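# Load three balls into a covered pivoting tray

## Task

A tray balanced on one pivot sits beneath a transparent cover. Get exactly one ball into each of its three seats, for example by feeding them through the chutes in the cover's top. Release each ball only once its bottom is no higher than the chute's rim, or score is lost. Keep the load balanced throughout: an uneven load tips the tray at once and the balls roll out.

## Robot and tools

Robots: three identical Kinova Gen3 arms, arm1, arm2 and arm3. Each has seven joints, a right hand with index, middle and ring fingers plus a thumb, and a wrist camera. Room cameras are cam_high and cam_low; wrist cameras are arm1_cam_wrist, arm2_cam_wrist and arm3_cam_wrist.

Frames: one shared scene frame in metres, origin on the floor, +z up. Foot (base_link) poses, each foot facing its own +x: arm1 x=+0.363 y=+0.224 z=+1.053 quat_wxyz=(+0.123, -0.002, +0.000, -0.992); arm2 x=-0.834 y=+0.974 z=+0.951 quat_wxyz=(+0.926, +0.000, -0.001, -0.377); arm3 x=-1.050 y=-0.178 z=+0.986 quat_wxyz=(+0.820, +0.002, -0.001, +0.573). The hand can reach roughly 1.05 m from the joint 1 axis. Hand point axes: +z out along straight fingers, +x across the palm away from the thumb, +y out of the palm face. With joints 1, 3, 5 at 0, joint 7 at 1.57 and fingers pointing down ahead of the arm, the palm faces left and the thumb sits on the far side from the foot. A rigid camera mast juts from the palm side of the wrist and can collide with things.

move: one action. Keys are arm1, arm2, arm3 (each optional, its own object) and cameras. Per robot: joints, a dictionary of absolute targets keyed by joint name, and optional min_time_s (0.1 to 8 s), the shortest duration for that robot's arm motions. Arm joints are in radians: joint1_rad -6.283..6.283 (spins arm about the foot axis, positive clockwise from above, 0 points along the foot's +x); joint2_rad -2.249..2.249 (shoulder, 0 upright, positive leans forward); joint3_rad -6.283..6.283 (upper-arm twist); joint4_rad -2.579..2.579 (elbow, 0 straight); joint5_rad -6.283..6.283 (forearm twist); joint6_rad -2.099..2.099 (wrist bend); joint7_rad -6.283..6.283 (hand roll, positive counter-clockwise seen from behind). Done tolerance ±0.01. Joints move together, start and finish together, and the hand's path may sweep wide. Omitted joints or robots get nothing new but may still be driving toward earlier targets.

Hand keys are also absolute targets, on a unitless -1..+1 scale between each hinge's two stops (tolerance ±0.02): hand_index_/middle_/ring_ with mcp, abd, pip, dip, and hand_thumb_cmc, _axl, _mcp, _ipl. Moving toward -1 curls fingers toward the palm (straight values: mcp +0.75, pip +0.58, dip +0.70, abd 0.00 with -1 splaying away from the thumb). Thumb: cmc toward -1 brings it round in front of the palm (flat beside palm at +0.71); axl twists it (straight +0.68); mcp and ipl bend it (straight +0.23, +0.17). Every motor is independent. Settings: hand_current_limit -1..1 maps linearly to a current cap of 0 to 550 mA (minimum 11 mA); hand_speed -0.96..1 gives a set-point rate of (n+1)/2 times 8.5 rad/s. Initial values: hand_speed -0.6, hand_current_limit +0.4. Unsent keys keep their goal, so a grip holds; resending the currently reported position relaxes it. A motor sitting at 495 mA or more for a cumulative 5 s shuts off for 10 s.

cameras: list of names, ["all"] or []; if omitted, a no-action call returns every camera and an action returns none. An empty move call reports full state, the scene number and images. Unknown keys make a call invalid; out-of-range numbers get it refused, and after a refusal the remaining move, wait and finished_scene calls in that reply are skipped.

wait: seconds (0 to 10), plus optional cameras; commands nothing new. zoom_image: camera and region [x0, y0, x1, y1] in pixels from the top-left corner, at most 504 by 504, applied to that camera's latest image. finished_scene: scene, the current scene's integer; irreversible, so call it only once the balls rest stably in their seats without help.

Results: a move line lists each robot sent motion with done or its worst status. joint_status words: done, off_target (stopped away from target, may still push), time_out (target abandoned, holds), not_followed (a collision check withheld the arm; it may retry later), limit_stop_at_motor_heat. Robots under "as last shown" were not commanded this call. on_its_own reports uncommanded behaviour. hand_state per motor: moving, goal, blocked, overload; <motor>_current_ma is positive when pushing toward -1. Joint velocities in rad/s, "within noise" when still. Joint torques may show contacts or loads. Flange force is an approximate external force in the end-effector axes; "no reading" is possible. Images may lag the state slightly; the pictures line gives their order.

Avoid: arms pressing on each other (also fingers closing on another arm), which fails the scene; collision checks may react late. Arms keep pushing after contact. Torque faults (joint1-4 above 104.5 N m, joint5-7 above 51.3 N m, or deviating over 5 degrees from the planned path) halt the arm for 10 s. Long stretched holds heat motors: watch for MOTOR HOT and OVER-TEMPERATURE FAULT. Never drop a ball from high or outside a chute; lower it until its bottom is at or below the rim before opening. Place balls so the tray stays balanced, as a lopsided load tips it immediately. Do not knock anything out of the work area or strike the cover hard. Loose objects may occasionally get small pushes.

Each tool is called after ">>>" as name(argument=value, ...), one argument or row to a line, values as JSON.

## Session

>>> move(
)

Scene clock: 0.00 s.
Joint torques (N m): no reading
Flange force (N): no reading
Joint velocities: within noise
arm1.joint_positions: joint1_rad=-0.725 joint2_rad=-0.400 joint3_rad=-0.098 joint4_rad=+1.377 joint5_rad=-0.067 joint6_rad=+1.929 joint7_rad=+1.854 hand_index_mcp=+0.753 hand_index_abd=+0.000 hand_index_pip=+0.577 hand_index_dip=+0.696 hand_middle_mcp=+0.753 hand_middle_abd=+0.000 hand_middle_pip=+0.577 hand_middle_dip=+0.696 hand_ring_mcp=+0.753 hand_ring_abd=+0.000 hand_ring_pip=+0.577 hand_ring_dip=+0.696 hand_thumb_cmc=+0.714 hand_thumb_axl=+0.677 hand_thumb_mcp=+0.226 hand_thumb_ipl=+0.168 hand_current_limit=+0.400 hand_speed=-0.600
arm1.joint_status: not commanded
arm1.hand_state: goal,goal,goal,goal,goal,goal,goal,goal,goal,goal,goal,goal,goal,goal,goal,goal
arm1.index_mcp_current_ma: 0
arm1.index_abd_current_ma: 0
arm1.index_pip_current_ma: 0
arm1.index_dip_current_ma: 0
arm1.middle_mcp_current_ma: 0
arm1.middle_abd_current_ma: 0
arm1.middle_pip_current_ma: 0
arm1.middle_dip_current_ma: 0
arm1.ring_mcp_current_ma: 0
arm1.ring_abd_current_ma: 0
arm1.ring_pip_current_ma: 0
arm1.ring_dip_current_ma: 0
arm1.thumb_cmc_current_ma: 0
arm1.thumb_axl_current_ma: 0
arm1.thumb_mcp_current_ma: 0
arm1.thumb_ipl_current_ma: 0
arm1.hand_goal_index_mcp: 0.754
arm1.hand_goal_index_abd: 0.000
arm1.hand_goal_index_pip: 0.576
arm1.hand_goal_index_dip: 0.696
arm1.hand_goal_middle_mcp: 0.754
arm1.hand_goal_middle_abd: 0.000
arm1.hand_goal_middle_pip: 0.576
arm1.hand_goal_middle_dip: 0.696
arm1.hand_goal_ring_mcp: 0.754
arm1.hand_goal_ring_abd: 0.000
arm1.hand_goal_ring_pip: 0.576
arm1.hand_goal_ring_dip: 0.696
arm1.hand_goal_thumb_cmc: 0.714
arm1.hand_goal_thumb_axl: 0.678
arm1.hand_goal_thumb_mcp: 0.226
arm1.hand_goal_thumb_ipl: 0.168
arm1.hand: x=+0.3670 y=+0.0393 z=+1.6097 quat_wxyz=(+0.054, +0.766, +0.632, -0.105) (m; scene frame)
arm2.joint_positions: joint1_rad=-0.258 joint2_rad=-0.467 joint3_rad=-0.133 joint4_rad=+1.317 joint5_rad=+0.015 joint6_rad=+1.909 joint7_rad=+1.590 hand_index_mcp=+0.753 hand_index_abd=+0.000 hand_index_pip=+0.577 hand_index_dip=+0.696 hand_middle_mcp=+0.753 hand_middle_abd=+0.000 hand_middle_pip=+0.577 hand_middle_dip=+0.696 hand_ring_mcp=+0.753 hand_ring_abd=+0.000 hand_ring_pip=+0.577 hand_ring_dip=+0.696 hand_thumb_cmc=+0.714 hand_thumb_axl=+0.677 hand_thumb_mcp=+0.226 hand_thumb_ipl=+0.168 hand_current_limit=+0.400 hand_speed=-0.600
arm2.joint_status: not commanded
arm2.hand_state: goal,goal,goal,goal,goal,goal,goal,goal,goal,goal,goal,goal,goal,goal,goal,goal
arm2.index_mcp_current_ma: 0
arm2.index_abd_current_ma: 0
arm2.index_pip_current_ma: 0
arm2.index_dip_current_ma: 0
arm2.middle_mcp_current_ma: 0
arm2.middle_abd_current_ma: 0
arm2.middle_pip_current_ma: 0
arm2.middle_dip_current_ma: 0
arm2.ring_mcp_current_ma: 0
arm2.ring_abd_current_ma: 0
arm2.ring_pip_current_ma: 0
arm2.ring_dip_current_ma: 0
arm2.thumb_cmc_current_ma: 0
arm2.thumb_axl_current_ma: 0
arm2.thumb_mcp_current_ma: 0
arm2.thumb_ipl_current_ma: 0
arm2.hand_goal_index_mcp: 0.754
arm2.hand_goal_index_abd: 0.000
arm2.hand_goal_index_pip: 0.576
arm2.hand_goal_index_dip: 0.696
arm2.hand_goal_middle_mcp: 0.754
arm2.hand_goal_middle_abd: 0.000
arm2.hand_goal_middle_pip: 0.576
arm2.hand_goal_middle_dip: 0.696
arm2.hand_goal_ring_mcp: 0.754
arm2.hand_goal_ring_abd: 0.000
arm2.hand_goal_ring_pip: 0.576
arm2.hand_goal_ring_dip: 0.696
arm2.hand_goal_thumb_cmc: 0.714
arm2.hand_goal_thumb_axl: 0.678
arm2.hand_goal_thumb_mcp: 0.226
arm2.hand_goal_thumb_ipl: 0.168
arm2.hand: x=-0.6412 y=+0.9741 z=+1.5416 quat_wxyz=(+0.177, +0.182, +0.964, -0.074) (m; scene frame)
arm3.joint_positions: joint1_rad=+0.095 joint2_rad=-0.361 joint3_rad=-0.105 joint4_rad=+1.522 joint5_rad=-0.068 joint6_rad=+1.989 joint7_rad=+1.922 hand_index_mcp=+0.753 hand_index_abd=+0.000 hand_index_pip=+0.577 hand_index_dip=+0.696 hand_middle_mcp=+0.753 hand_middle_abd=+0.000 hand_middle_pip=+0.577 hand_middle_dip=+0.696 hand_ring_mcp=+0.753 hand_ring_abd=+0.000 hand_ring_pip=+0.577 hand_ring_dip=+0.696 hand_thumb_cmc=+0.714 hand_thumb_axl=+0.677 hand_thumb_mcp=+0.226 hand_thumb_ipl=+0.168 hand_current_limit=+0.400 hand_speed=-0.600
arm3.joint_status: not commanded
arm3.hand_state: goal,goal,goal,goal,goal,goal,goal,goal,goal,goal,goal,goal,goal,goal,goal,goal
arm3.index_mcp_current_ma: 0
arm3.index_abd_current_ma: 0
arm3.index_pip_current_ma: 0
arm3.index_dip_current_ma: 0
arm3.middle_mcp_current_ma: 0
arm3.middle_abd_current_ma: 0
arm3.middle_pip_current_ma: 0
arm3.middle_dip_current_ma: 0
arm3.ring_mcp_current_ma: 0
arm3.ring_abd_current_ma: 0
arm3.ring_pip_current_ma: 0
arm3.ring_dip_current_ma: 0
arm3.thumb_cmc_current_ma: 0
arm3.thumb_axl_current_ma: 0
arm3.thumb_mcp_current_ma: 0
arm3.thumb_ipl_current_ma: 0
arm3.hand_goal_index_mcp: 0.754
arm3.hand_goal_index_abd: 0.000
arm3.hand_goal_index_pip: 0.576
arm3.hand_goal_index_dip: 0.696
arm3.hand_goal_middle_mcp: 0.754
arm3.hand_goal_middle_abd: 0.000
arm3.hand_goal_middle_pip: 0.576
arm3.hand_goal_middle_dip: 0.696
arm3.hand_goal_ring_mcp: 0.754
arm3.hand_goal_ring_abd: 0.000
arm3.hand_goal_ring_pip: 0.576
arm3.hand_goal_ring_dip: 0.696
arm3.hand_goal_thumb_cmc: 0.714
arm3.hand_goal_thumb_axl: 0.678
arm3.hand_goal_thumb_mcp: 0.226
arm3.hand_goal_thumb_ipl: 0.168
arm3.hand: x=-1.0913 y=-0.0312 z=+1.4907 quat_wxyz=(-0.008, -0.718, +0.696, +0.011) (m; scene frame)
pictures: arm1_cam_wrist, arm2_cam_wrist, arm3_cam_wrist, cam_high, cam_low
Images, in order (width x height): arm1_cam_wrist 672x504, arm2_cam_wrist 672x504, arm3_cam_wrist 672x504, cam_high 672x504, cam_low 672x504.

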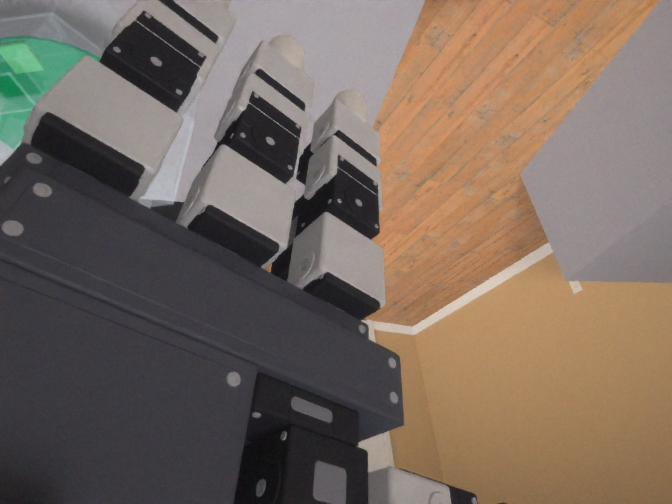

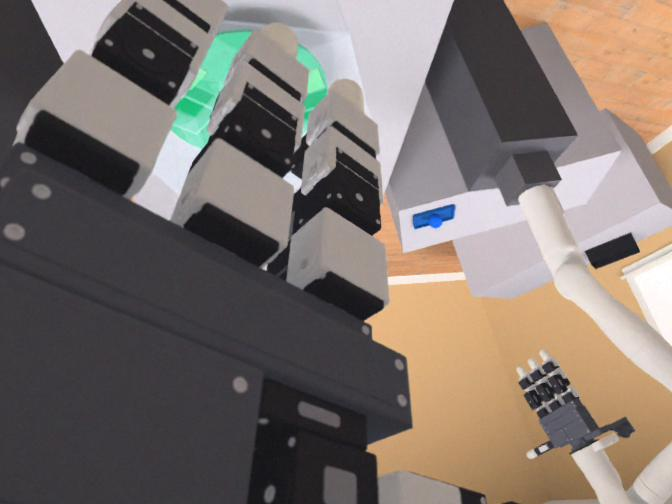

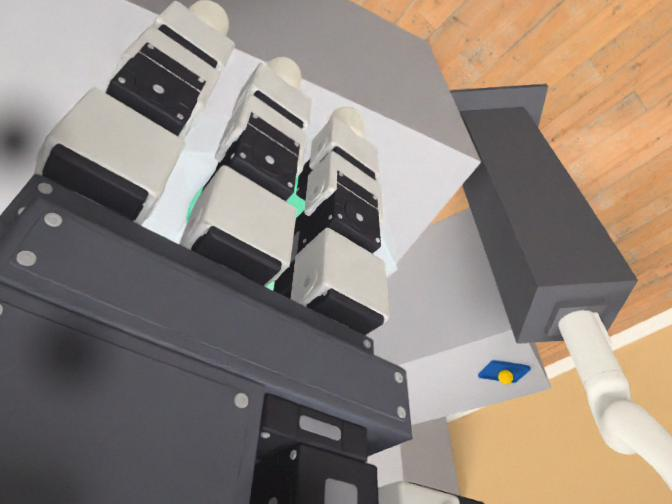

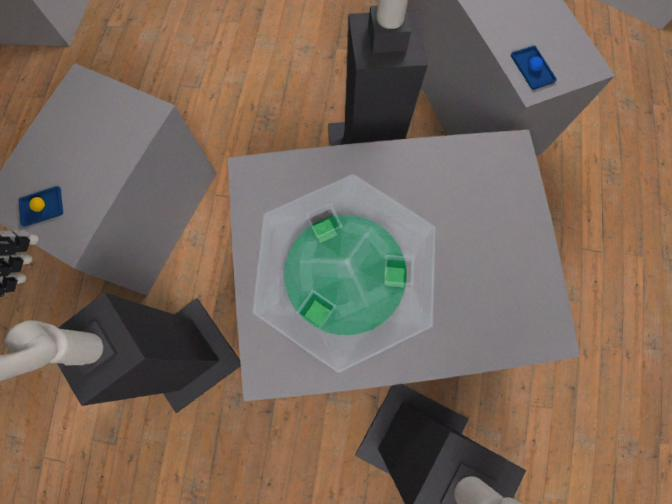

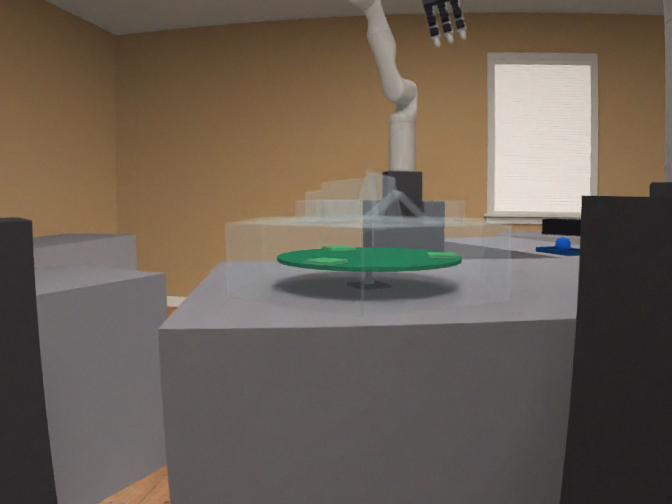

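>>> zoom_image(
  camera="cam_high",
  region=[230, 160, 460, 390],
)

>>> zoom_image(
  camera="cam_high",
  region=[480, 20, 600, 110],
)

>>> zoom_image(
  camera="cam_high",
  region=[0, 160, 120, 250],
)

>>> zoom_image(
  camera="cam_low",
  region=[200, 140, 600, 340],
)

>>> zoom_image(
  camera="arm2_cam_wrist",
  region=[360, 170, 520, 290],
)

>>> zoom_image(
  camera="arm3_cam_wrist",
  region=[430, 320, 590, 440],
)

Scaled by 2.191 from the camera's 672x504 image, which has a finer 960x720 frame.

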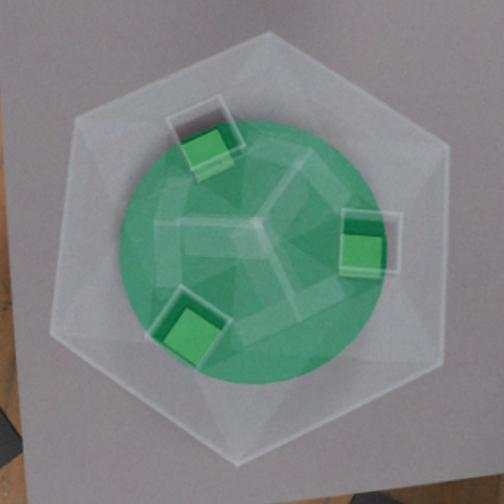

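Scaled by 4.200 from the camera's 672x504 image, which has a finer 960x720 frame.

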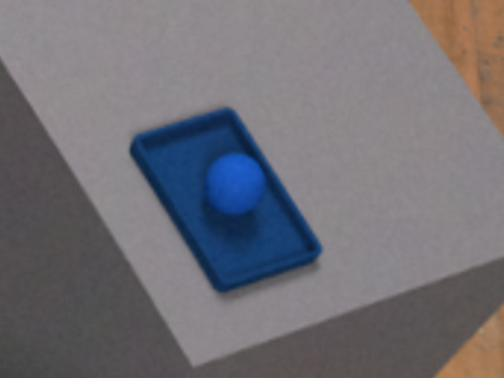

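Scaled by 4.200 from the camera's 672x504 image, which has a finer 960x720 frame.

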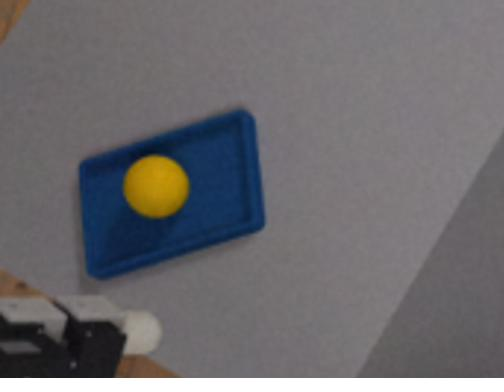

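Scaled by 1.260 from the camera's 672x504 image, which has a finer 960x720 frame.

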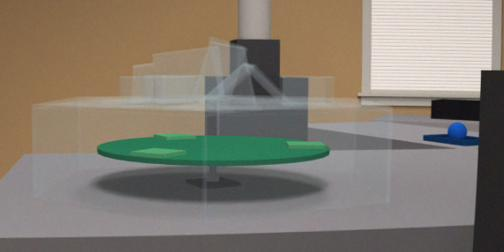

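Scaled by 3.150 from the camera's 672x504 image, which has a finer 960x720 frame.

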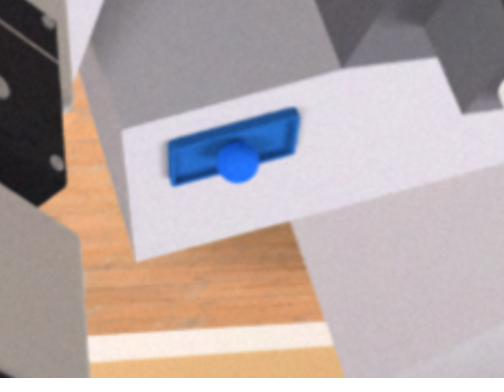

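Scaled by 3.150 from the camera's 672x504 image, which has a finer 960x720 frame.

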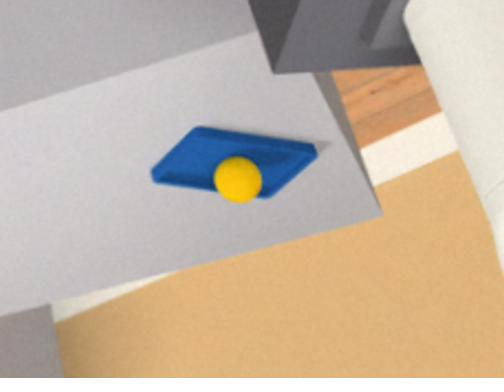

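>>> move(
  arm1={"joints":{"joint1_rad":-1.264,"joint2_rad":0.2738,"joint3_rad":0,"joint4_rad":1.561,"joint5_rad":0,"joint6_rad":1.307,"joint7_rad":0.683,"hand_middle_mcp":-0.479,"hand_middle_pip":-0.737,"hand_middle_dip":0.261,"hand_thumb_cmc":-0.571},"min_time_s":3},
  arm2={"joints":{"joint1_rad":-1.2088,"joint2_rad":0.3243,"joint3_rad":0,"joint4_rad":1.1633,"joint5_rad":0,"joint6_rad":1.654,"joint7_rad":0.078,"hand_middle_mcp":-0.479,"hand_middle_pip":-0.737,"hand_middle_dip":0.261,"hand_thumb_cmc":-0.571},"min_time_s":3},
  arm3={"joints":{"joint1_rad":-1.227,"joint2_rad":0.2883,"joint3_rad":0,"joint4_rad":1.3251,"joint5_rad":0,"joint6_rad":1.528,"joint7_rad":0.7,"hand_middle_mcp":-0.479,"hand_middle_pip":-0.737,"hand_middle_dip":0.261,"hand_thumb_cmc":-0.571},"min_time_s":3},
  cameras=["all"],
)

Scene clock: 324.60 s.
Joint torques (N m): arm1=[-0.53 -12.69 0.41 -9.21 -0.22 0.21 0.12] | arm2=[0.86 -15.49 0.43 -9.52 0.05 0.13 -0.01] | arm3=[-0.53 -14.64 0.11 -7.93 -0.19 -0.17 0.17]
Flange force (N): arm1=[3.0 -4.1 3.4] | arm2=[1.9 -1.7 4.5] | arm3=[-2.9 2.1 -2.1]
move: arm1 done; arm2 done; arm3 off_target
Joint velocities: within noise
arm1.joint_positions: joint1_rad=-1.264 joint2_rad=+0.274 joint3_rad=+0.000 joint4_rad=+1.561 joint5_rad=+0.000 joint6_rad=+1.307 joint7_rad=+0.683 hand_index_mcp=+0.753 hand_index_abd=+0.000 hand_index_pip=+0.577 hand_index_dip=+0.696 hand_middle_mcp=-0.459 hand_middle_abd=+0.000 hand_middle_pip=-0.733 hand_middle_dip=+0.265 hand_ring_mcp=+0.753 hand_ring_abd=+0.000 hand_ring_pip=+0.577 hand_ring_dip=+0.696 hand_thumb_cmc=-0.569 hand_thumb_axl=+0.677 hand_thumb_mcp=+0.223 hand_thumb_ipl=+0.168 hand_current_limit=+0.400 hand_speed=-0.600
arm1.joint_status: all done
arm1.hand_state: goal,goal,goal,goal,goal,goal,goal,goal,goal,goal,goal,goal,goal,goal,goal,goal
arm1.index_mcp_current_ma: -2
arm1.index_abd_current_ma: 0
arm1.index_pip_current_ma: 1
arm1.index_dip_current_ma: 0
arm1.middle_mcp_current_ma: 62
arm1.middle_abd_current_ma: 0
arm1.middle_pip_current_ma: 8
arm1.middle_dip_current_ma: 6
arm1.ring_mcp_current_ma: -2
arm1.ring_abd_current_ma: 0
arm1.ring_pip_current_ma: 1
arm1.ring_dip_current_ma: 0
arm1.thumb_cmc_current_ma: 2
arm1.thumb_axl_current_ma: -2
arm1.thumb_mcp_current_ma: -8
arm1.thumb_ipl_current_ma: -1
arm1.hand_goal_index_mcp: 0.754
arm1.hand_goal_index_abd: 0.000
arm1.hand_goal_index_pip: 0.576
arm1.hand_goal_index_dip: 0.696
arm1.hand_goal_middle_mcp: -0.478
arm1.hand_goal_middle_abd: 0.000
arm1.hand_goal_middle_pip: -0.736
arm1.hand_goal_middle_dip: 0.262
arm1.hand_goal_ring_mcp: 0.754
arm1.hand_goal_ring_abd: 0.000
arm1.hand_goal_ring_pip: 0.576
arm1.hand_goal_ring_dip: 0.696
arm1.hand_goal_thumb_cmc: -0.570
arm1.hand_goal_thumb_axl: 0.678
arm1.hand_goal_thumb_mcp: 0.226
arm1.hand_goal_thumb_ipl: 0.168
arm1.hand: x=+0.3454 y=-0.2727 z=+1.3606 quat_wxyz=(+0.000, +0.952, +0.307, -0.002) (m; scene frame)
arm2.joint_positions: joint1_rad=-1.209 joint2_rad=+0.324 joint3_rad=+0.000 joint4_rad=+1.163 joint5_rad=+0.000 joint6_rad=+1.654 joint7_rad=+0.078 hand_index_mcp=+0.753 hand_index_abd=+0.000 hand_index_pip=+0.577 hand_index_dip=+0.696 hand_middle_mcp=-0.460 hand_middle_abd=+0.000 hand_middle_pip=-0.733 hand_middle_dip=+0.265 hand_ring_mcp=+0.753 hand_ring_abd=+0.000 hand_ring_pip=+0.577 hand_ring_dip=+0.696 hand_thumb_cmc=-0.570 hand_thumb_axl=+0.677 hand_thumb_mcp=+0.224 hand_thumb_ipl=+0.168 hand_current_limit=+0.400 hand_speed=-0.600
arm2.joint_status: all done
arm2.hand_state: goal,goal,goal,goal,goal,goal,goal,goal,goal,goal,goal,goal,goal,goal,goal,goal
arm2.index_mcp_current_ma: 0
arm2.index_abd_current_ma: 0
arm2.index_pip_current_ma: 0
arm2.index_dip_current_ma: 0
arm2.middle_mcp_current_ma: 27
arm2.middle_abd_current_ma: 0
arm2.middle_pip_current_ma: 1
arm2.middle_dip_current_ma: 2
arm2.ring_mcp_current_ma: 0
arm2.ring_abd_current_ma: 0
arm2.ring_pip_current_ma: 0
arm2.ring_dip_current_ma: 0
arm2.thumb_cmc_current_ma: 0
arm2.thumb_axl_current_ma: 0
arm2.thumb_mcp_current_ma: -2
arm2.thumb_ipl_current_ma: 0
arm2.hand_goal_index_mcp: 0.754
arm2.hand_goal_index_abd: 0.000
arm2.hand_goal_index_pip: 0.576
arm2.hand_goal_index_dip: 0.696
arm2.hand_goal_middle_mcp: -0.478
arm2.hand_goal_middle_abd: 0.000
arm2.hand_goal_middle_pip: -0.736
arm2.hand_goal_middle_dip: 0.262
arm2.hand_goal_ring_mcp: 0.754
arm2.hand_goal_ring_abd: 0.000
arm2.hand_goal_ring_pip: 0.576
arm2.hand_goal_ring_dip: 0.696
arm2.hand_goal_thumb_cmc: -0.570
arm2.hand_goal_thumb_axl: 0.678
arm2.hand_goal_thumb_mcp: 0.226
arm2.hand_goal_thumb_ipl: 0.168
arm2.hand: x=-0.3340 y=+1.1626 z=+1.3608 quat_wxyz=(+0.001, +0.504, +0.864, +0.000) (m; scene frame)
arm3.joint_positions: joint1_rad=-1.227 joint2_rad=+0.288 joint3_rad=+0.000 joint4_rad=+1.325 joint5_rad=+0.000 joint6_rad=+1.528 joint7_rad=+0.700 hand_index_mcp=+0.753 hand_index_abd=+0.000 hand_index_pip=+0.577 hand_index_dip=+0.696 hand_middle_mcp=-0.458 hand_middle_abd=+0.000 hand_middle_pip=-0.733 hand_middle_dip=+0.265 hand_ring_mcp=+0.753 hand_ring_abd=+0.000 hand_ring_pip=+0.577 hand_ring_dip=+0.696 hand_thumb_cmc=-0.568 hand_thumb_axl=+0.677 hand_thumb_mcp=+0.223 hand_thumb_ipl=+0.168 hand_current_limit=+0.400 hand_speed=-0.600
arm3.joint_status: hand_middle_mcp off_target (ended at -0.458, target -0.479); the others done
arm3.hand_state: goal,goal,goal,goal,blocked,goal,goal,goal,goal,goal,goal,goal,goal,goal,goal,goal
arm3.index_mcp_current_ma: 0
arm3.index_abd_current_ma: 0
arm3.index_pip_current_ma: 0
arm3.index_dip_current_ma: 0
arm3.middle_mcp_current_ma: 22
arm3.middle_abd_current_ma: 0
arm3.middle_pip_current_ma: 1
arm3.middle_dip_current_ma: 1
arm3.ring_mcp_current_ma: 0
arm3.ring_abd_current_ma: 0
arm3.ring_pip_current_ma: 0
arm3.ring_dip_current_ma: 0
arm3.thumb_cmc_current_ma: 1
arm3.thumb_axl_current_ma: 0
arm3.thumb_mcp_current_ma: -1
arm3.thumb_ipl_current_ma: 0
arm3.hand_goal_index_mcp: 0.754
arm3.hand_goal_index_abd: 0.000
arm3.hand_goal_index_pip: 0.576
arm3.hand_goal_index_dip: 0.696
arm3.hand_goal_middle_mcp: -0.478
arm3.hand_goal_middle_abd: 0.000
arm3.hand_goal_middle_pip: -0.736
arm3.hand_goal_middle_dip: 0.262
arm3.hand_goal_ring_mcp: 0.754
arm3.hand_goal_ring_abd: 0.000
arm3.hand_goal_ring_pip: 0.576
arm3.hand_goal_ring_dip: 0.696
arm3.hand_goal_thumb_cmc: -0.570
arm3.hand_goal_thumb_axl: 0.678
arm3.hand_goal_thumb_mcp: 0.226
arm3.hand_goal_thumb_ipl: 0.168
arm3.hand: x=-1.4528 y=+0.1392 z=+1.3602 quat_wxyz=(+0.002, -0.709, +0.705, +0.001) (m; scene frame)
pictures: arm1_cam_wrist, arm2_cam_wrist, arm3_cam_wrist, cam_high, cam_low
Images, in order (width x height): arm1_cam_wrist 672x504, arm2_cam_wrist 672x504, arm3_cam_wrist 672x504, cam_high 672x504, cam_low 672x504.

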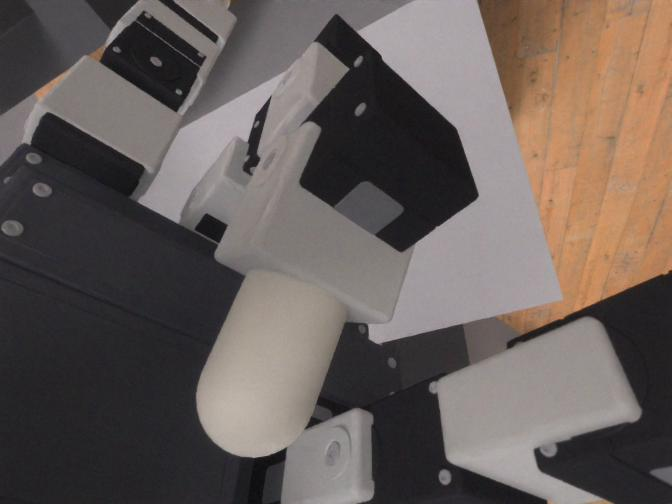

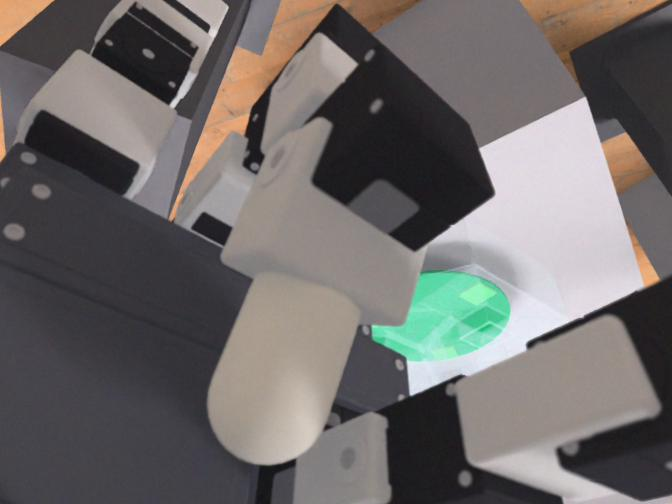

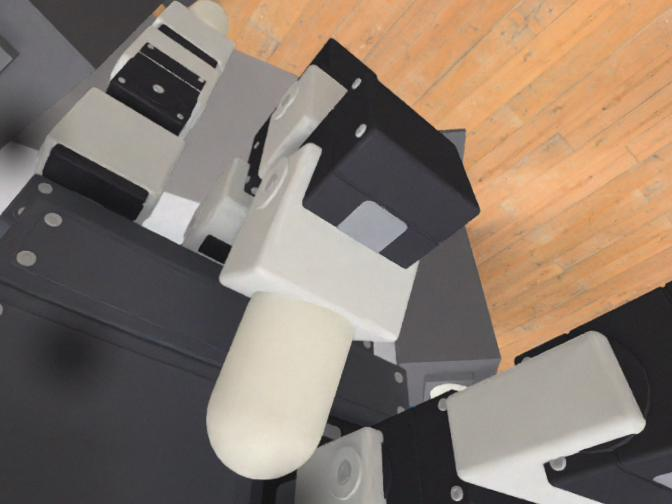

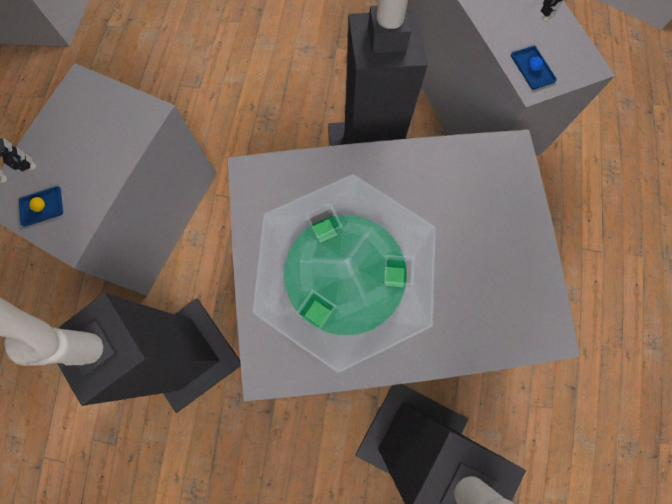

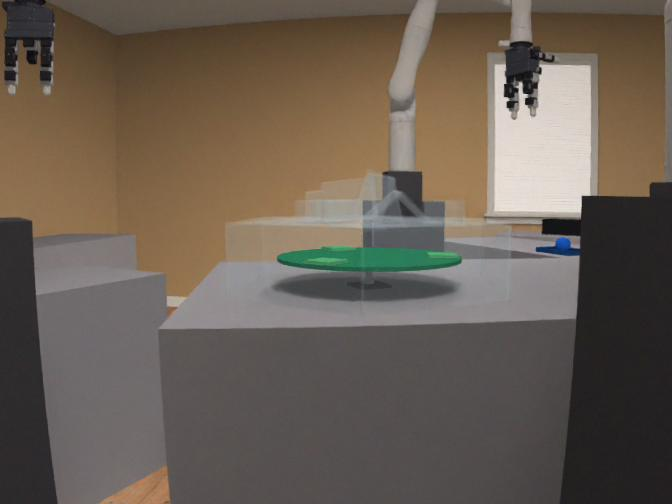

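>>> move(
  arm1={"joints":{"hand_middle_mcp":1,"hand_middle_pip":1,"hand_middle_dip":1,"hand_thumb_cmc":0.714,"hand_index_abd":0.1,"hand_ring_abd":-0.1,"hand_speed":0}},
  arm2={"joints":{"hand_middle_mcp":1,"hand_middle_pip":1,"hand_middle_dip":1,"hand_thumb_cmc":0.714,"hand_index_abd":0.1,"hand_ring_abd":-0.1,"hand_speed":0}},
  arm3={"joints":{"hand_middle_mcp":1,"hand_middle_pip":1,"hand_middle_dip":1,"hand_thumb_cmc":0.714,"hand_index_abd":0.1,"hand_ring_abd":-0.1,"hand_speed":0}},
  cameras=["arm1_cam_wrist","arm2_cam_wrist","arm3_cam_wrist"],
)

Scene clock: 349.90 s.
Joint torques (N m): arm1=[-0.48 -12.65 0.47 -9.16 -0.11 0.28 0.14] | arm2=[0.87 -15.4 0.41 -9.46 0.12 0.28 -0.02] | arm3=[-0.58 -14.56 0.1 -7.82 -0.07 -0.1 0.18]
Flange force (N): arm1=[3.1 -4.0 3.4] | arm2=[1.9 -1.8 4.7] | arm3=[-3.0 2.1 -2.2]
move: arm1 done; arm2 done; arm3 done
Joint velocities: within noise
arm1.joint_positions: joint1_rad=-1.264 joint2_rad=+0.274 joint3_rad=+0.000 joint4_rad=+1.561 joint5_rad=+0.000 joint6_rad=+1.307 joint7_rad=+0.683 hand_index_mcp=+0.753 hand_index_abd=+0.095 hand_index_pip=+0.577 hand_index_dip=+0.696 hand_middle_mcp=+0.991 hand_middle_abd=+0.000 hand_middle_pip=+0.992 hand_middle_dip=+0.997 hand_ring_mcp=+0.753 hand_ring_abd=-0.096 hand_ring_pip=+0.577 hand_ring_dip=+0.696 hand_thumb_cmc=+0.712 hand_thumb_axl=+0.677 hand_thumb_mcp=+0.223 hand_thumb_ipl=+0.168 hand_current_limit=+0.400 hand_speed=+0.000
arm1.joint_status: all done
arm1.hand_state: goal,goal,goal,goal,goal,goal,goal,goal,goal,goal,goal,goal,goal,goal,goal,goal
arm1.index_mcp_current_ma: -2
arm1.index_abd_current_ma: -10
arm1.index_pip_current_ma: 1
arm1.index_dip_current_ma: 0
arm1.middle_mcp_current_ma: -26
arm1.middle_abd_current_ma: 0
arm1.middle_pip_current_ma: -21
arm1.middle_dip_current_ma: -6
arm1.ring_mcp_current_ma: -2
arm1.ring_abd_current_ma: 7
arm1.ring_pip_current_ma: 1
arm1.ring_dip_current_ma: 0
arm1.thumb_cmc_current_ma: -5
arm1.thumb_axl_current_ma: -2
arm1.thumb_mcp_current_ma: -8
arm1.thumb_ipl_current_ma: -1
arm1.hand_goal_index_mcp: 0.754
arm1.hand_goal_index_abd: 0.100
arm1.hand_goal_index_pip: 0.576
arm1.hand_goal_index_dip: 0.696
arm1.hand_goal_middle_mcp: 1.000
arm1.hand_goal_middle_abd: 0.000
arm1.hand_goal_middle_pip: 1.000
arm1.hand_goal_middle_dip: 1.000
arm1.hand_goal_ring_mcp: 0.754
arm1.hand_goal_ring_abd: -0.100
arm1.hand_goal_ring_pip: 0.576
arm1.hand_goal_ring_dip: 0.696
arm1.hand_goal_thumb_cmc: 0.714
arm1.hand_goal_thumb_axl: 0.678
arm1.hand_goal_thumb_mcp: 0.226
arm1.hand_goal_thumb_ipl: 0.168
arm1.hand: x=+0.3454 y=-0.2727 z=+1.3605 quat_wxyz=(+0.000, +0.952, +0.307, -0.002) (m; scene frame)
arm2.joint_positions: joint1_rad=-1.209 joint2_rad=+0.324 joint3_rad=+0.000 joint4_rad=+1.163 joint5_rad=+0.000 joint6_rad=+1.654 joint7_rad=+0.078 hand_index_mcp=+0.753 hand_index_abd=+0.096 hand_index_pip=+0.577 hand_index_dip=+0.696 hand_middle_mcp=+0.990 hand_middle_abd=+0.000 hand_middle_pip=+0.993 hand_middle_dip=+0.997 hand_ring_mcp=+0.753 hand_ring_abd=-0.096 hand_ring_pip=+0.577 hand_ring_dip=+0.696 hand_thumb_cmc=+0.712 hand_thumb_axl=+0.677 hand_thumb_mcp=+0.224 hand_thumb_ipl=+0.168 hand_current_limit=+0.400 hand_speed=+0.000
arm2.joint_status: all done
arm2.hand_state: goal,goal,goal,goal,goal,goal,goal,goal,goal,goal,goal,goal,goal,goal,goal,goal
arm2.index_mcp_current_ma: 0
arm2.index_abd_current_ma: -3
arm2.index_pip_current_ma: 0
arm2.index_dip_current_ma: 0
arm2.middle_mcp_current_ma: -11
arm2.middle_abd_current_ma: 0
arm2.middle_pip_current_ma: -6
arm2.middle_dip_current_ma: -2
arm2.ring_mcp_current_ma: 0
arm2.ring_abd_current_ma: 3
arm2.ring_pip_current_ma: 0
arm2.ring_dip_current_ma: 0
arm2.thumb_cmc_current_ma: -1
arm2.thumb_axl_current_ma: 0
arm2.thumb_mcp_current_ma: -2
arm2.thumb_ipl_current_ma: 0
arm2.hand_goal_index_mcp: 0.754
arm2.hand_goal_index_abd: 0.100
arm2.hand_goal_index_pip: 0.576
arm2.hand_goal_index_dip: 0.696
arm2.hand_goal_middle_mcp: 1.000
arm2.hand_goal_middle_abd: 0.000
arm2.hand_goal_middle_pip: 1.000
arm2.hand_goal_middle_dip: 1.000
arm2.hand_goal_ring_mcp: 0.754
arm2.hand_goal_ring_abd: -0.100
arm2.hand_goal_ring_pip: 0.576
arm2.hand_goal_ring_dip: 0.696
arm2.hand_goal_thumb_cmc: 0.714
arm2.hand_goal_thumb_axl: 0.678
arm2.hand_goal_thumb_mcp: 0.226
arm2.hand_goal_thumb_ipl: 0.168
arm2.hand: x=-0.3340 y=+1.1627 z=+1.3608 quat_wxyz=(+0.001, +0.504, +0.864, +0.000) (m; scene frame)
arm3.joint_positions: joint1_rad=-1.227 joint2_rad=+0.288 joint3_rad=+0.000 joint4_rad=+1.325 joint5_rad=+0.000 joint6_rad=+1.528 joint7_rad=+0.700 hand_index_mcp=+0.753 hand_index_abd=+0.096 hand_index_pip=+0.577 hand_index_dip=+0.696 hand_middle_mcp=+0.991 hand_middle_abd=+0.000 hand_middle_pip=+0.993 hand_middle_dip=+0.997 hand_ring_mcp=+0.753 hand_ring_abd=-0.096 hand_ring_pip=+0.577 hand_ring_dip=+0.696 hand_thumb_cmc=+0.712 hand_thumb_axl=+0.677 hand_thumb_mcp=+0.223 hand_thumb_ipl=+0.168 hand_current_limit=+0.400 hand_speed=+0.000
arm3.joint_status: all done
arm3.hand_state: goal,goal,goal,goal,goal,goal,goal,goal,goal,goal,goal,goal,goal,goal,goal,goal
arm3.index_mcp_current_ma: 0
arm3.index_abd_current_ma: -1
arm3.index_pip_current_ma: 0
arm3.index_dip_current_ma: 0
arm3.middle_mcp_current_ma: -6
arm3.middle_abd_current_ma: 0
arm3.middle_pip_current_ma: -4
arm3.middle_dip_current_ma: -1
arm3.ring_mcp_current_ma: 0
arm3.ring_abd_current_ma: 2
arm3.ring_pip_current_ma: 0
arm3.ring_dip_current_ma: 0
arm3.thumb_cmc_current_ma: 0
arm3.thumb_axl_current_ma: 0
arm3.thumb_mcp_current_ma: -1
arm3.thumb_ipl_current_ma: 0
arm3.hand_goal_index_mcp: 0.754
arm3.hand_goal_index_abd: 0.100
arm3.hand_goal_index_pip: 0.576
arm3.hand_goal_index_dip: 0.696
arm3.hand_goal_middle_mcp: 1.000
arm3.hand_goal_middle_abd: 0.000
arm3.hand_goal_middle_pip: 1.000
arm3.hand_goal_middle_dip: 1.000
arm3.hand_goal_ring_mcp: 0.754
arm3.hand_goal_ring_abd: -0.100
arm3.hand_goal_ring_pip: 0.576
arm3.hand_goal_ring_dip: 0.696
arm3.hand_goal_thumb_cmc: 0.714
arm3.hand_goal_thumb_axl: 0.678
arm3.hand_goal_thumb_mcp: 0.226
arm3.hand_goal_thumb_ipl: 0.168
arm3.hand: x=-1.4529 y=+0.1393 z=+1.3602 quat_wxyz=(+0.002, -0.709, +0.705, +0.001) (m; scene frame)
pictures: arm1_cam_wrist, arm2_cam_wrist, arm3_cam_wrist
Images, in order (width x height): arm1_cam_wrist 672x504, arm2_cam_wrist 672x504, arm3_cam_wrist 672x504.

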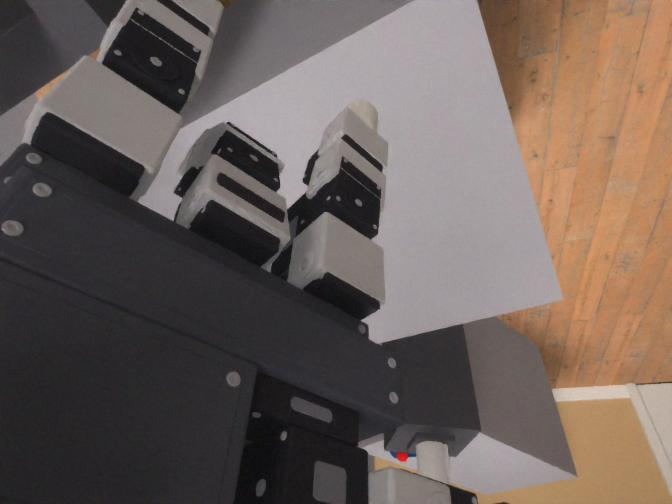

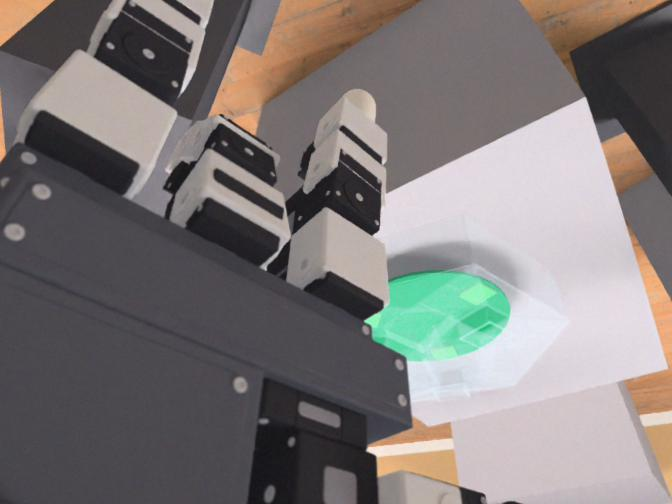

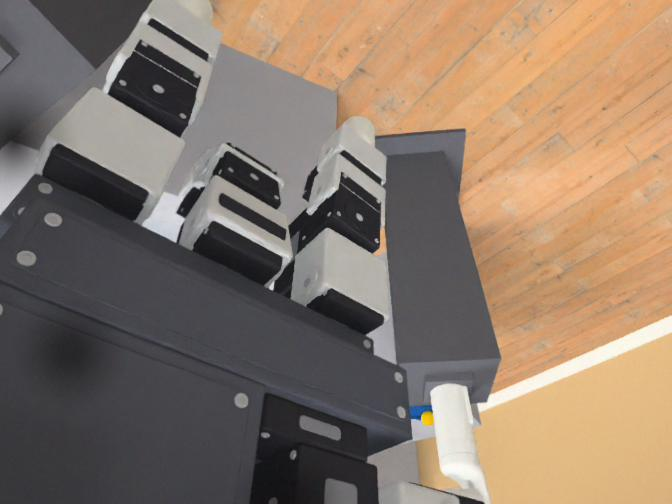

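>>> move(
  cameras=["cam_high","cam_low"],
)

>>> zoom_image(
  camera="cam_high",
  region=[0, 120, 120, 210],
)

>>> zoom_image(
  camera="cam_high",
  region=[500, 0, 620, 90],
)

>>> zoom_image(
  camera="cam_high",
  region=[20, 290, 160, 395],
)

>>> zoom_image(
  camera="cam_high",
  region=[320, 0, 460, 105],
)

>>> zoom_image(
  camera="cam_high",
  region=[420, 399, 560, 504],
)

Scene clock: 444.27 s.
Joint torques (N m): arm1=[-0.45 -12.66 0.49 -9.18 -0.1 0.27 0.13] | arm2=[0.82 -15.42 0.49 -9.44 0.15 0.28 -0.07] | arm3=[-0.55 -14.55 0.1 -7.85 -0.07 -0.11 0.16]
Flange force (N): arm1=[3.2 -4.0 3.5] | arm2=[1.7 -1.7 4.7] | arm3=[-3.0 2.1 -2.2]
Joint velocities: within noise
arm1.joint_positions: joint1_rad=-1.264 joint2_rad=+0.274 joint3_rad=+0.000 joint4_rad=+1.561 joint5_rad=+0.000 joint6_rad=+1.307 joint7_rad=+0.683 hand_index_mcp=+0.753 hand_index_abd=+0.095 hand_index_pip=+0.577 hand_index_dip=+0.696 hand_middle_mcp=+0.991 hand_middle_abd=+0.000 hand_middle_pip=+0.992 hand_middle_dip=+0.997 hand_ring_mcp=+0.753 hand_ring_abd=-0.096 hand_ring_pip=+0.577 hand_ring_dip=+0.696 hand_thumb_cmc=+0.712 hand_thumb_axl=+0.677 hand_thumb_mcp=+0.223 hand_thumb_ipl=+0.168 hand_current_limit=+0.400 hand_speed=+0.000
arm1.joint_status: all done
arm1.hand_state: goal,goal,goal,goal,goal,goal,goal,goal,goal,goal,goal,goal,goal,goal,goal,goal
arm1.index_mcp_current_ma: -2
arm1.index_abd_current_ma: -10
arm1.index_pip_current_ma: 1
arm1.index_dip_current_ma: 0
arm1.middle_mcp_current_ma: -26
arm1.middle_abd_current_ma: 0
arm1.middle_pip_current_ma: -21
arm1.middle_dip_current_ma: -6
arm1.ring_mcp_current_ma: -2
arm1.ring_abd_current_ma: 7
arm1.ring_pip_current_ma: 1
arm1.ring_dip_current_ma: 0
arm1.thumb_cmc_current_ma: -5
arm1.thumb_axl_current_ma: -2
arm1.thumb_mcp_current_ma: -8
arm1.thumb_ipl_current_ma: -1
arm1.hand_goal_index_mcp: 0.754
arm1.hand_goal_index_abd: 0.100
arm1.hand_goal_index_pip: 0.576
arm1.hand_goal_index_dip: 0.696
arm1.hand_goal_middle_mcp: 1.000
arm1.hand_goal_middle_abd: 0.000
arm1.hand_goal_middle_pip: 1.000
arm1.hand_goal_middle_dip: 1.000
arm1.hand_goal_ring_mcp: 0.754
arm1.hand_goal_ring_abd: -0.100
arm1.hand_goal_ring_pip: 0.576
arm1.hand_goal_ring_dip: 0.696
arm1.hand_goal_thumb_cmc: 0.714
arm1.hand_goal_thumb_axl: 0.678
arm1.hand_goal_thumb_mcp: 0.226
arm1.hand_goal_thumb_ipl: 0.168
arm1.hand: x=+0.3454 y=-0.2727 z=+1.3605 quat_wxyz=(+0.000, +0.952, +0.307, -0.002) (m; scene frame)
arm2.joint_positions: joint1_rad=-1.209 joint2_rad=+0.324 joint3_rad=+0.000 joint4_rad=+1.163 joint5_rad=+0.000 joint6_rad=+1.654 joint7_rad=+0.078 hand_index_mcp=+0.753 hand_index_abd=+0.096 hand_index_pip=+0.577 hand_index_dip=+0.696 hand_middle_mcp=+0.990 hand_middle_abd=+0.000 hand_middle_pip=+0.993 hand_middle_dip=+0.997 hand_ring_mcp=+0.753 hand_ring_abd=-0.096 hand_ring_pip=+0.577 hand_ring_dip=+0.696 hand_thumb_cmc=+0.712 hand_thumb_axl=+0.677 hand_thumb_mcp=+0.224 hand_thumb_ipl=+0.168 hand_current_limit=+0.400 hand_speed=+0.000
arm2.joint_status: all done
arm2.hand_state: goal,goal,goal,goal,goal,goal,goal,goal,goal,goal,goal,goal,goal,goal,goal,goal
arm2.index_mcp_current_ma: 0
arm2.index_abd_current_ma: -3
arm2.index_pip_current_ma: 0
arm2.index_dip_current_ma: 0
arm2.middle_mcp_current_ma: -11
arm2.middle_abd_current_ma: 0
arm2.middle_pip_current_ma: -6
arm2.middle_dip_current_ma: -2
arm2.ring_mcp_current_ma: 0
arm2.ring_abd_current_ma: 3
arm2.ring_pip_current_ma: 0
arm2.ring_dip_current_ma: 0
arm2.thumb_cmc_current_ma: -1
arm2.thumb_axl_current_ma: 0
arm2.thumb_mcp_current_ma: -2
arm2.thumb_ipl_current_ma: 0
arm2.hand_goal_index_mcp: 0.754
arm2.hand_goal_index_abd: 0.100
arm2.hand_goal_index_pip: 0.576
arm2.hand_goal_index_dip: 0.696
arm2.hand_goal_middle_mcp: 1.000
arm2.hand_goal_middle_abd: 0.000
arm2.hand_goal_middle_pip: 1.000
arm2.hand_goal_middle_dip: 1.000
arm2.hand_goal_ring_mcp: 0.754
arm2.hand_goal_ring_abd: -0.100
arm2.hand_goal_ring_pip: 0.576
arm2.hand_goal_ring_dip: 0.696
arm2.hand_goal_thumb_cmc: 0.714
arm2.hand_goal_thumb_axl: 0.678
arm2.hand_goal_thumb_mcp: 0.226
arm2.hand_goal_thumb_ipl: 0.168
arm2.hand: x=-0.3340 y=+1.1626 z=+1.3608 quat_wxyz=(+0.001, +0.504, +0.864, +0.000) (m; scene frame)
arm3.joint_positions: joint1_rad=-1.227 joint2_rad=+0.288 joint3_rad=+0.000 joint4_rad=+1.325 joint5_rad=+0.000 joint6_rad=+1.528 joint7_rad=+0.700 hand_index_mcp=+0.753 hand_index_abd=+0.096 hand_index_pip=+0.577 hand_index_dip=+0.696 hand_middle_mcp=+0.991 hand_middle_abd=+0.000 hand_middle_pip=+0.993 hand_middle_dip=+0.997 hand_ring_mcp=+0.753 hand_ring_abd=-0.096 hand_ring_pip=+0.577 hand_ring_dip=+0.696 hand_thumb_cmc=+0.712 hand_thumb_axl=+0.677 hand_thumb_mcp=+0.223 hand_thumb_ipl=+0.168 hand_current_limit=+0.400 hand_speed=+0.000
arm3.joint_status: all done
arm3.hand_state: goal,goal,goal,goal,goal,goal,goal,goal,goal,goal,goal,goal,goal,goal,goal,goal
arm3.index_mcp_current_ma: 0
arm3.index_abd_current_ma: -1
arm3.index_pip_current_ma: 0
arm3.index_dip_current_ma: 0
arm3.middle_mcp_current_ma: -6
arm3.middle_abd_current_ma: 0
arm3.middle_pip_current_ma: -4
arm3.middle_dip_current_ma: -1
arm3.ring_mcp_current_ma: 0
arm3.ring_abd_current_ma: 2
arm3.ring_pip_current_ma: 0
arm3.ring_dip_current_ma: 0
arm3.thumb_cmc_current_ma: 0
arm3.thumb_axl_current_ma: 0
arm3.thumb_mcp_current_ma: -1
arm3.thumb_ipl_current_ma: 0
arm3.hand_goal_index_mcp: 0.754
arm3.hand_goal_index_abd: 0.100
arm3.hand_goal_index_pip: 0.576
arm3.hand_goal_index_dip: 0.696
arm3.hand_goal_middle_mcp: 1.000
arm3.hand_goal_middle_abd: 0.000
arm3.hand_goal_middle_pip: 1.000
arm3.hand_goal_middle_dip: 1.000
arm3.hand_goal_ring_mcp: 0.754
arm3.hand_goal_ring_abd: -0.100
arm3.hand_goal_ring_pip: 0.576
arm3.hand_goal_ring_dip: 0.696
arm3.hand_goal_thumb_cmc: 0.714
arm3.hand_goal_thumb_axl: 0.678
arm3.hand_goal_thumb_mcp: 0.226
arm3.hand_goal_thumb_ipl: 0.168
arm3.hand: x=-1.4529 y=+0.1393 z=+1.3602 quat_wxyz=(+0.002, -0.709, +0.705, +0.001) (m; scene frame)
pictures: cam_high, cam_low
Images, in order (width x height): cam_high 672x504, cam_low 672x504.

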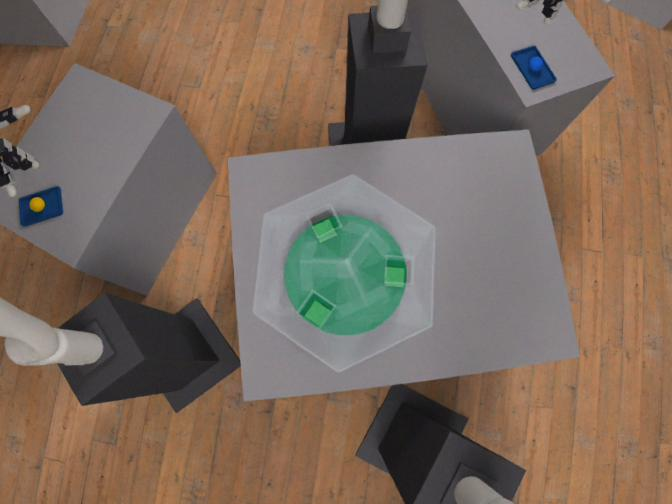

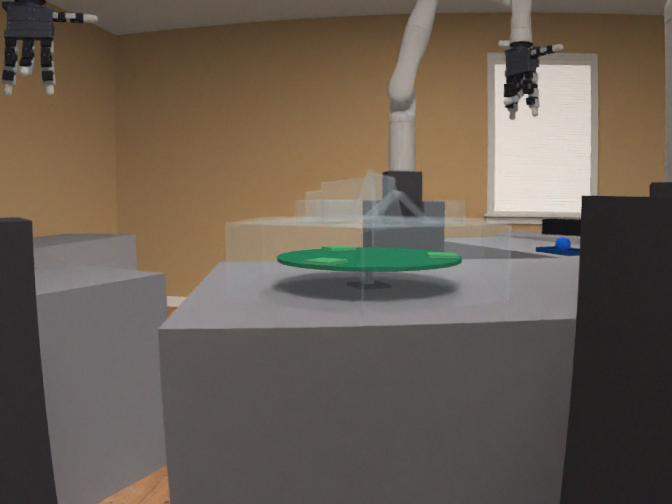

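Scaled by 4.200 from the camera's 672x504 image, which has a finer 960x720 frame.

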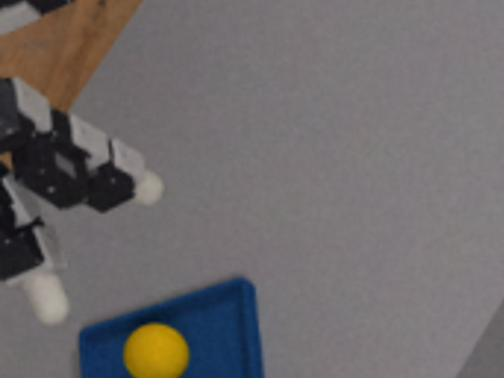

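Scaled by 4.200 from the camera's 672x504 image, which has a finer 960x720 frame.

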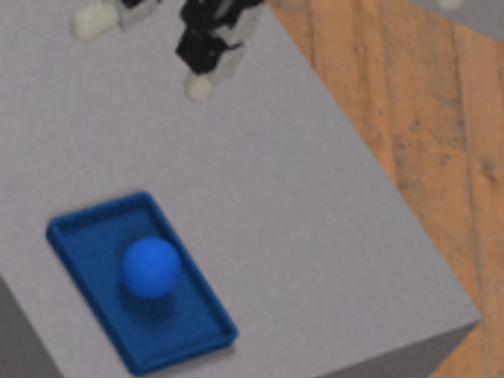

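Scaled by 3.600 from the camera's 672x504 image, which has a finer 960x720 frame.

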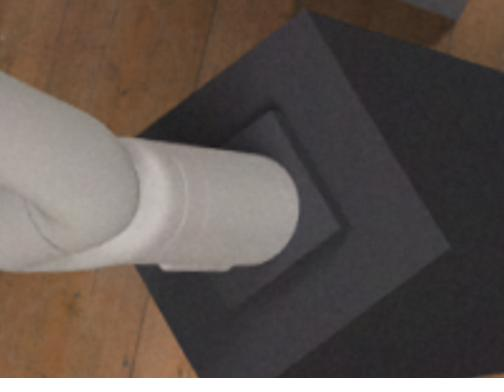

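Scaled by 3.600 from the camera's 672x504 image, which has a finer 960x720 frame.

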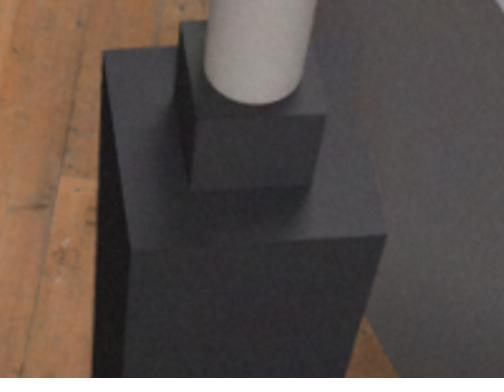

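Scaled by 3.600 from the camera's 672x504 image, which has a finer 960x720 frame.

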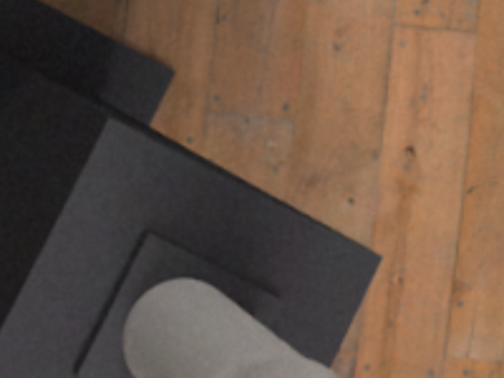

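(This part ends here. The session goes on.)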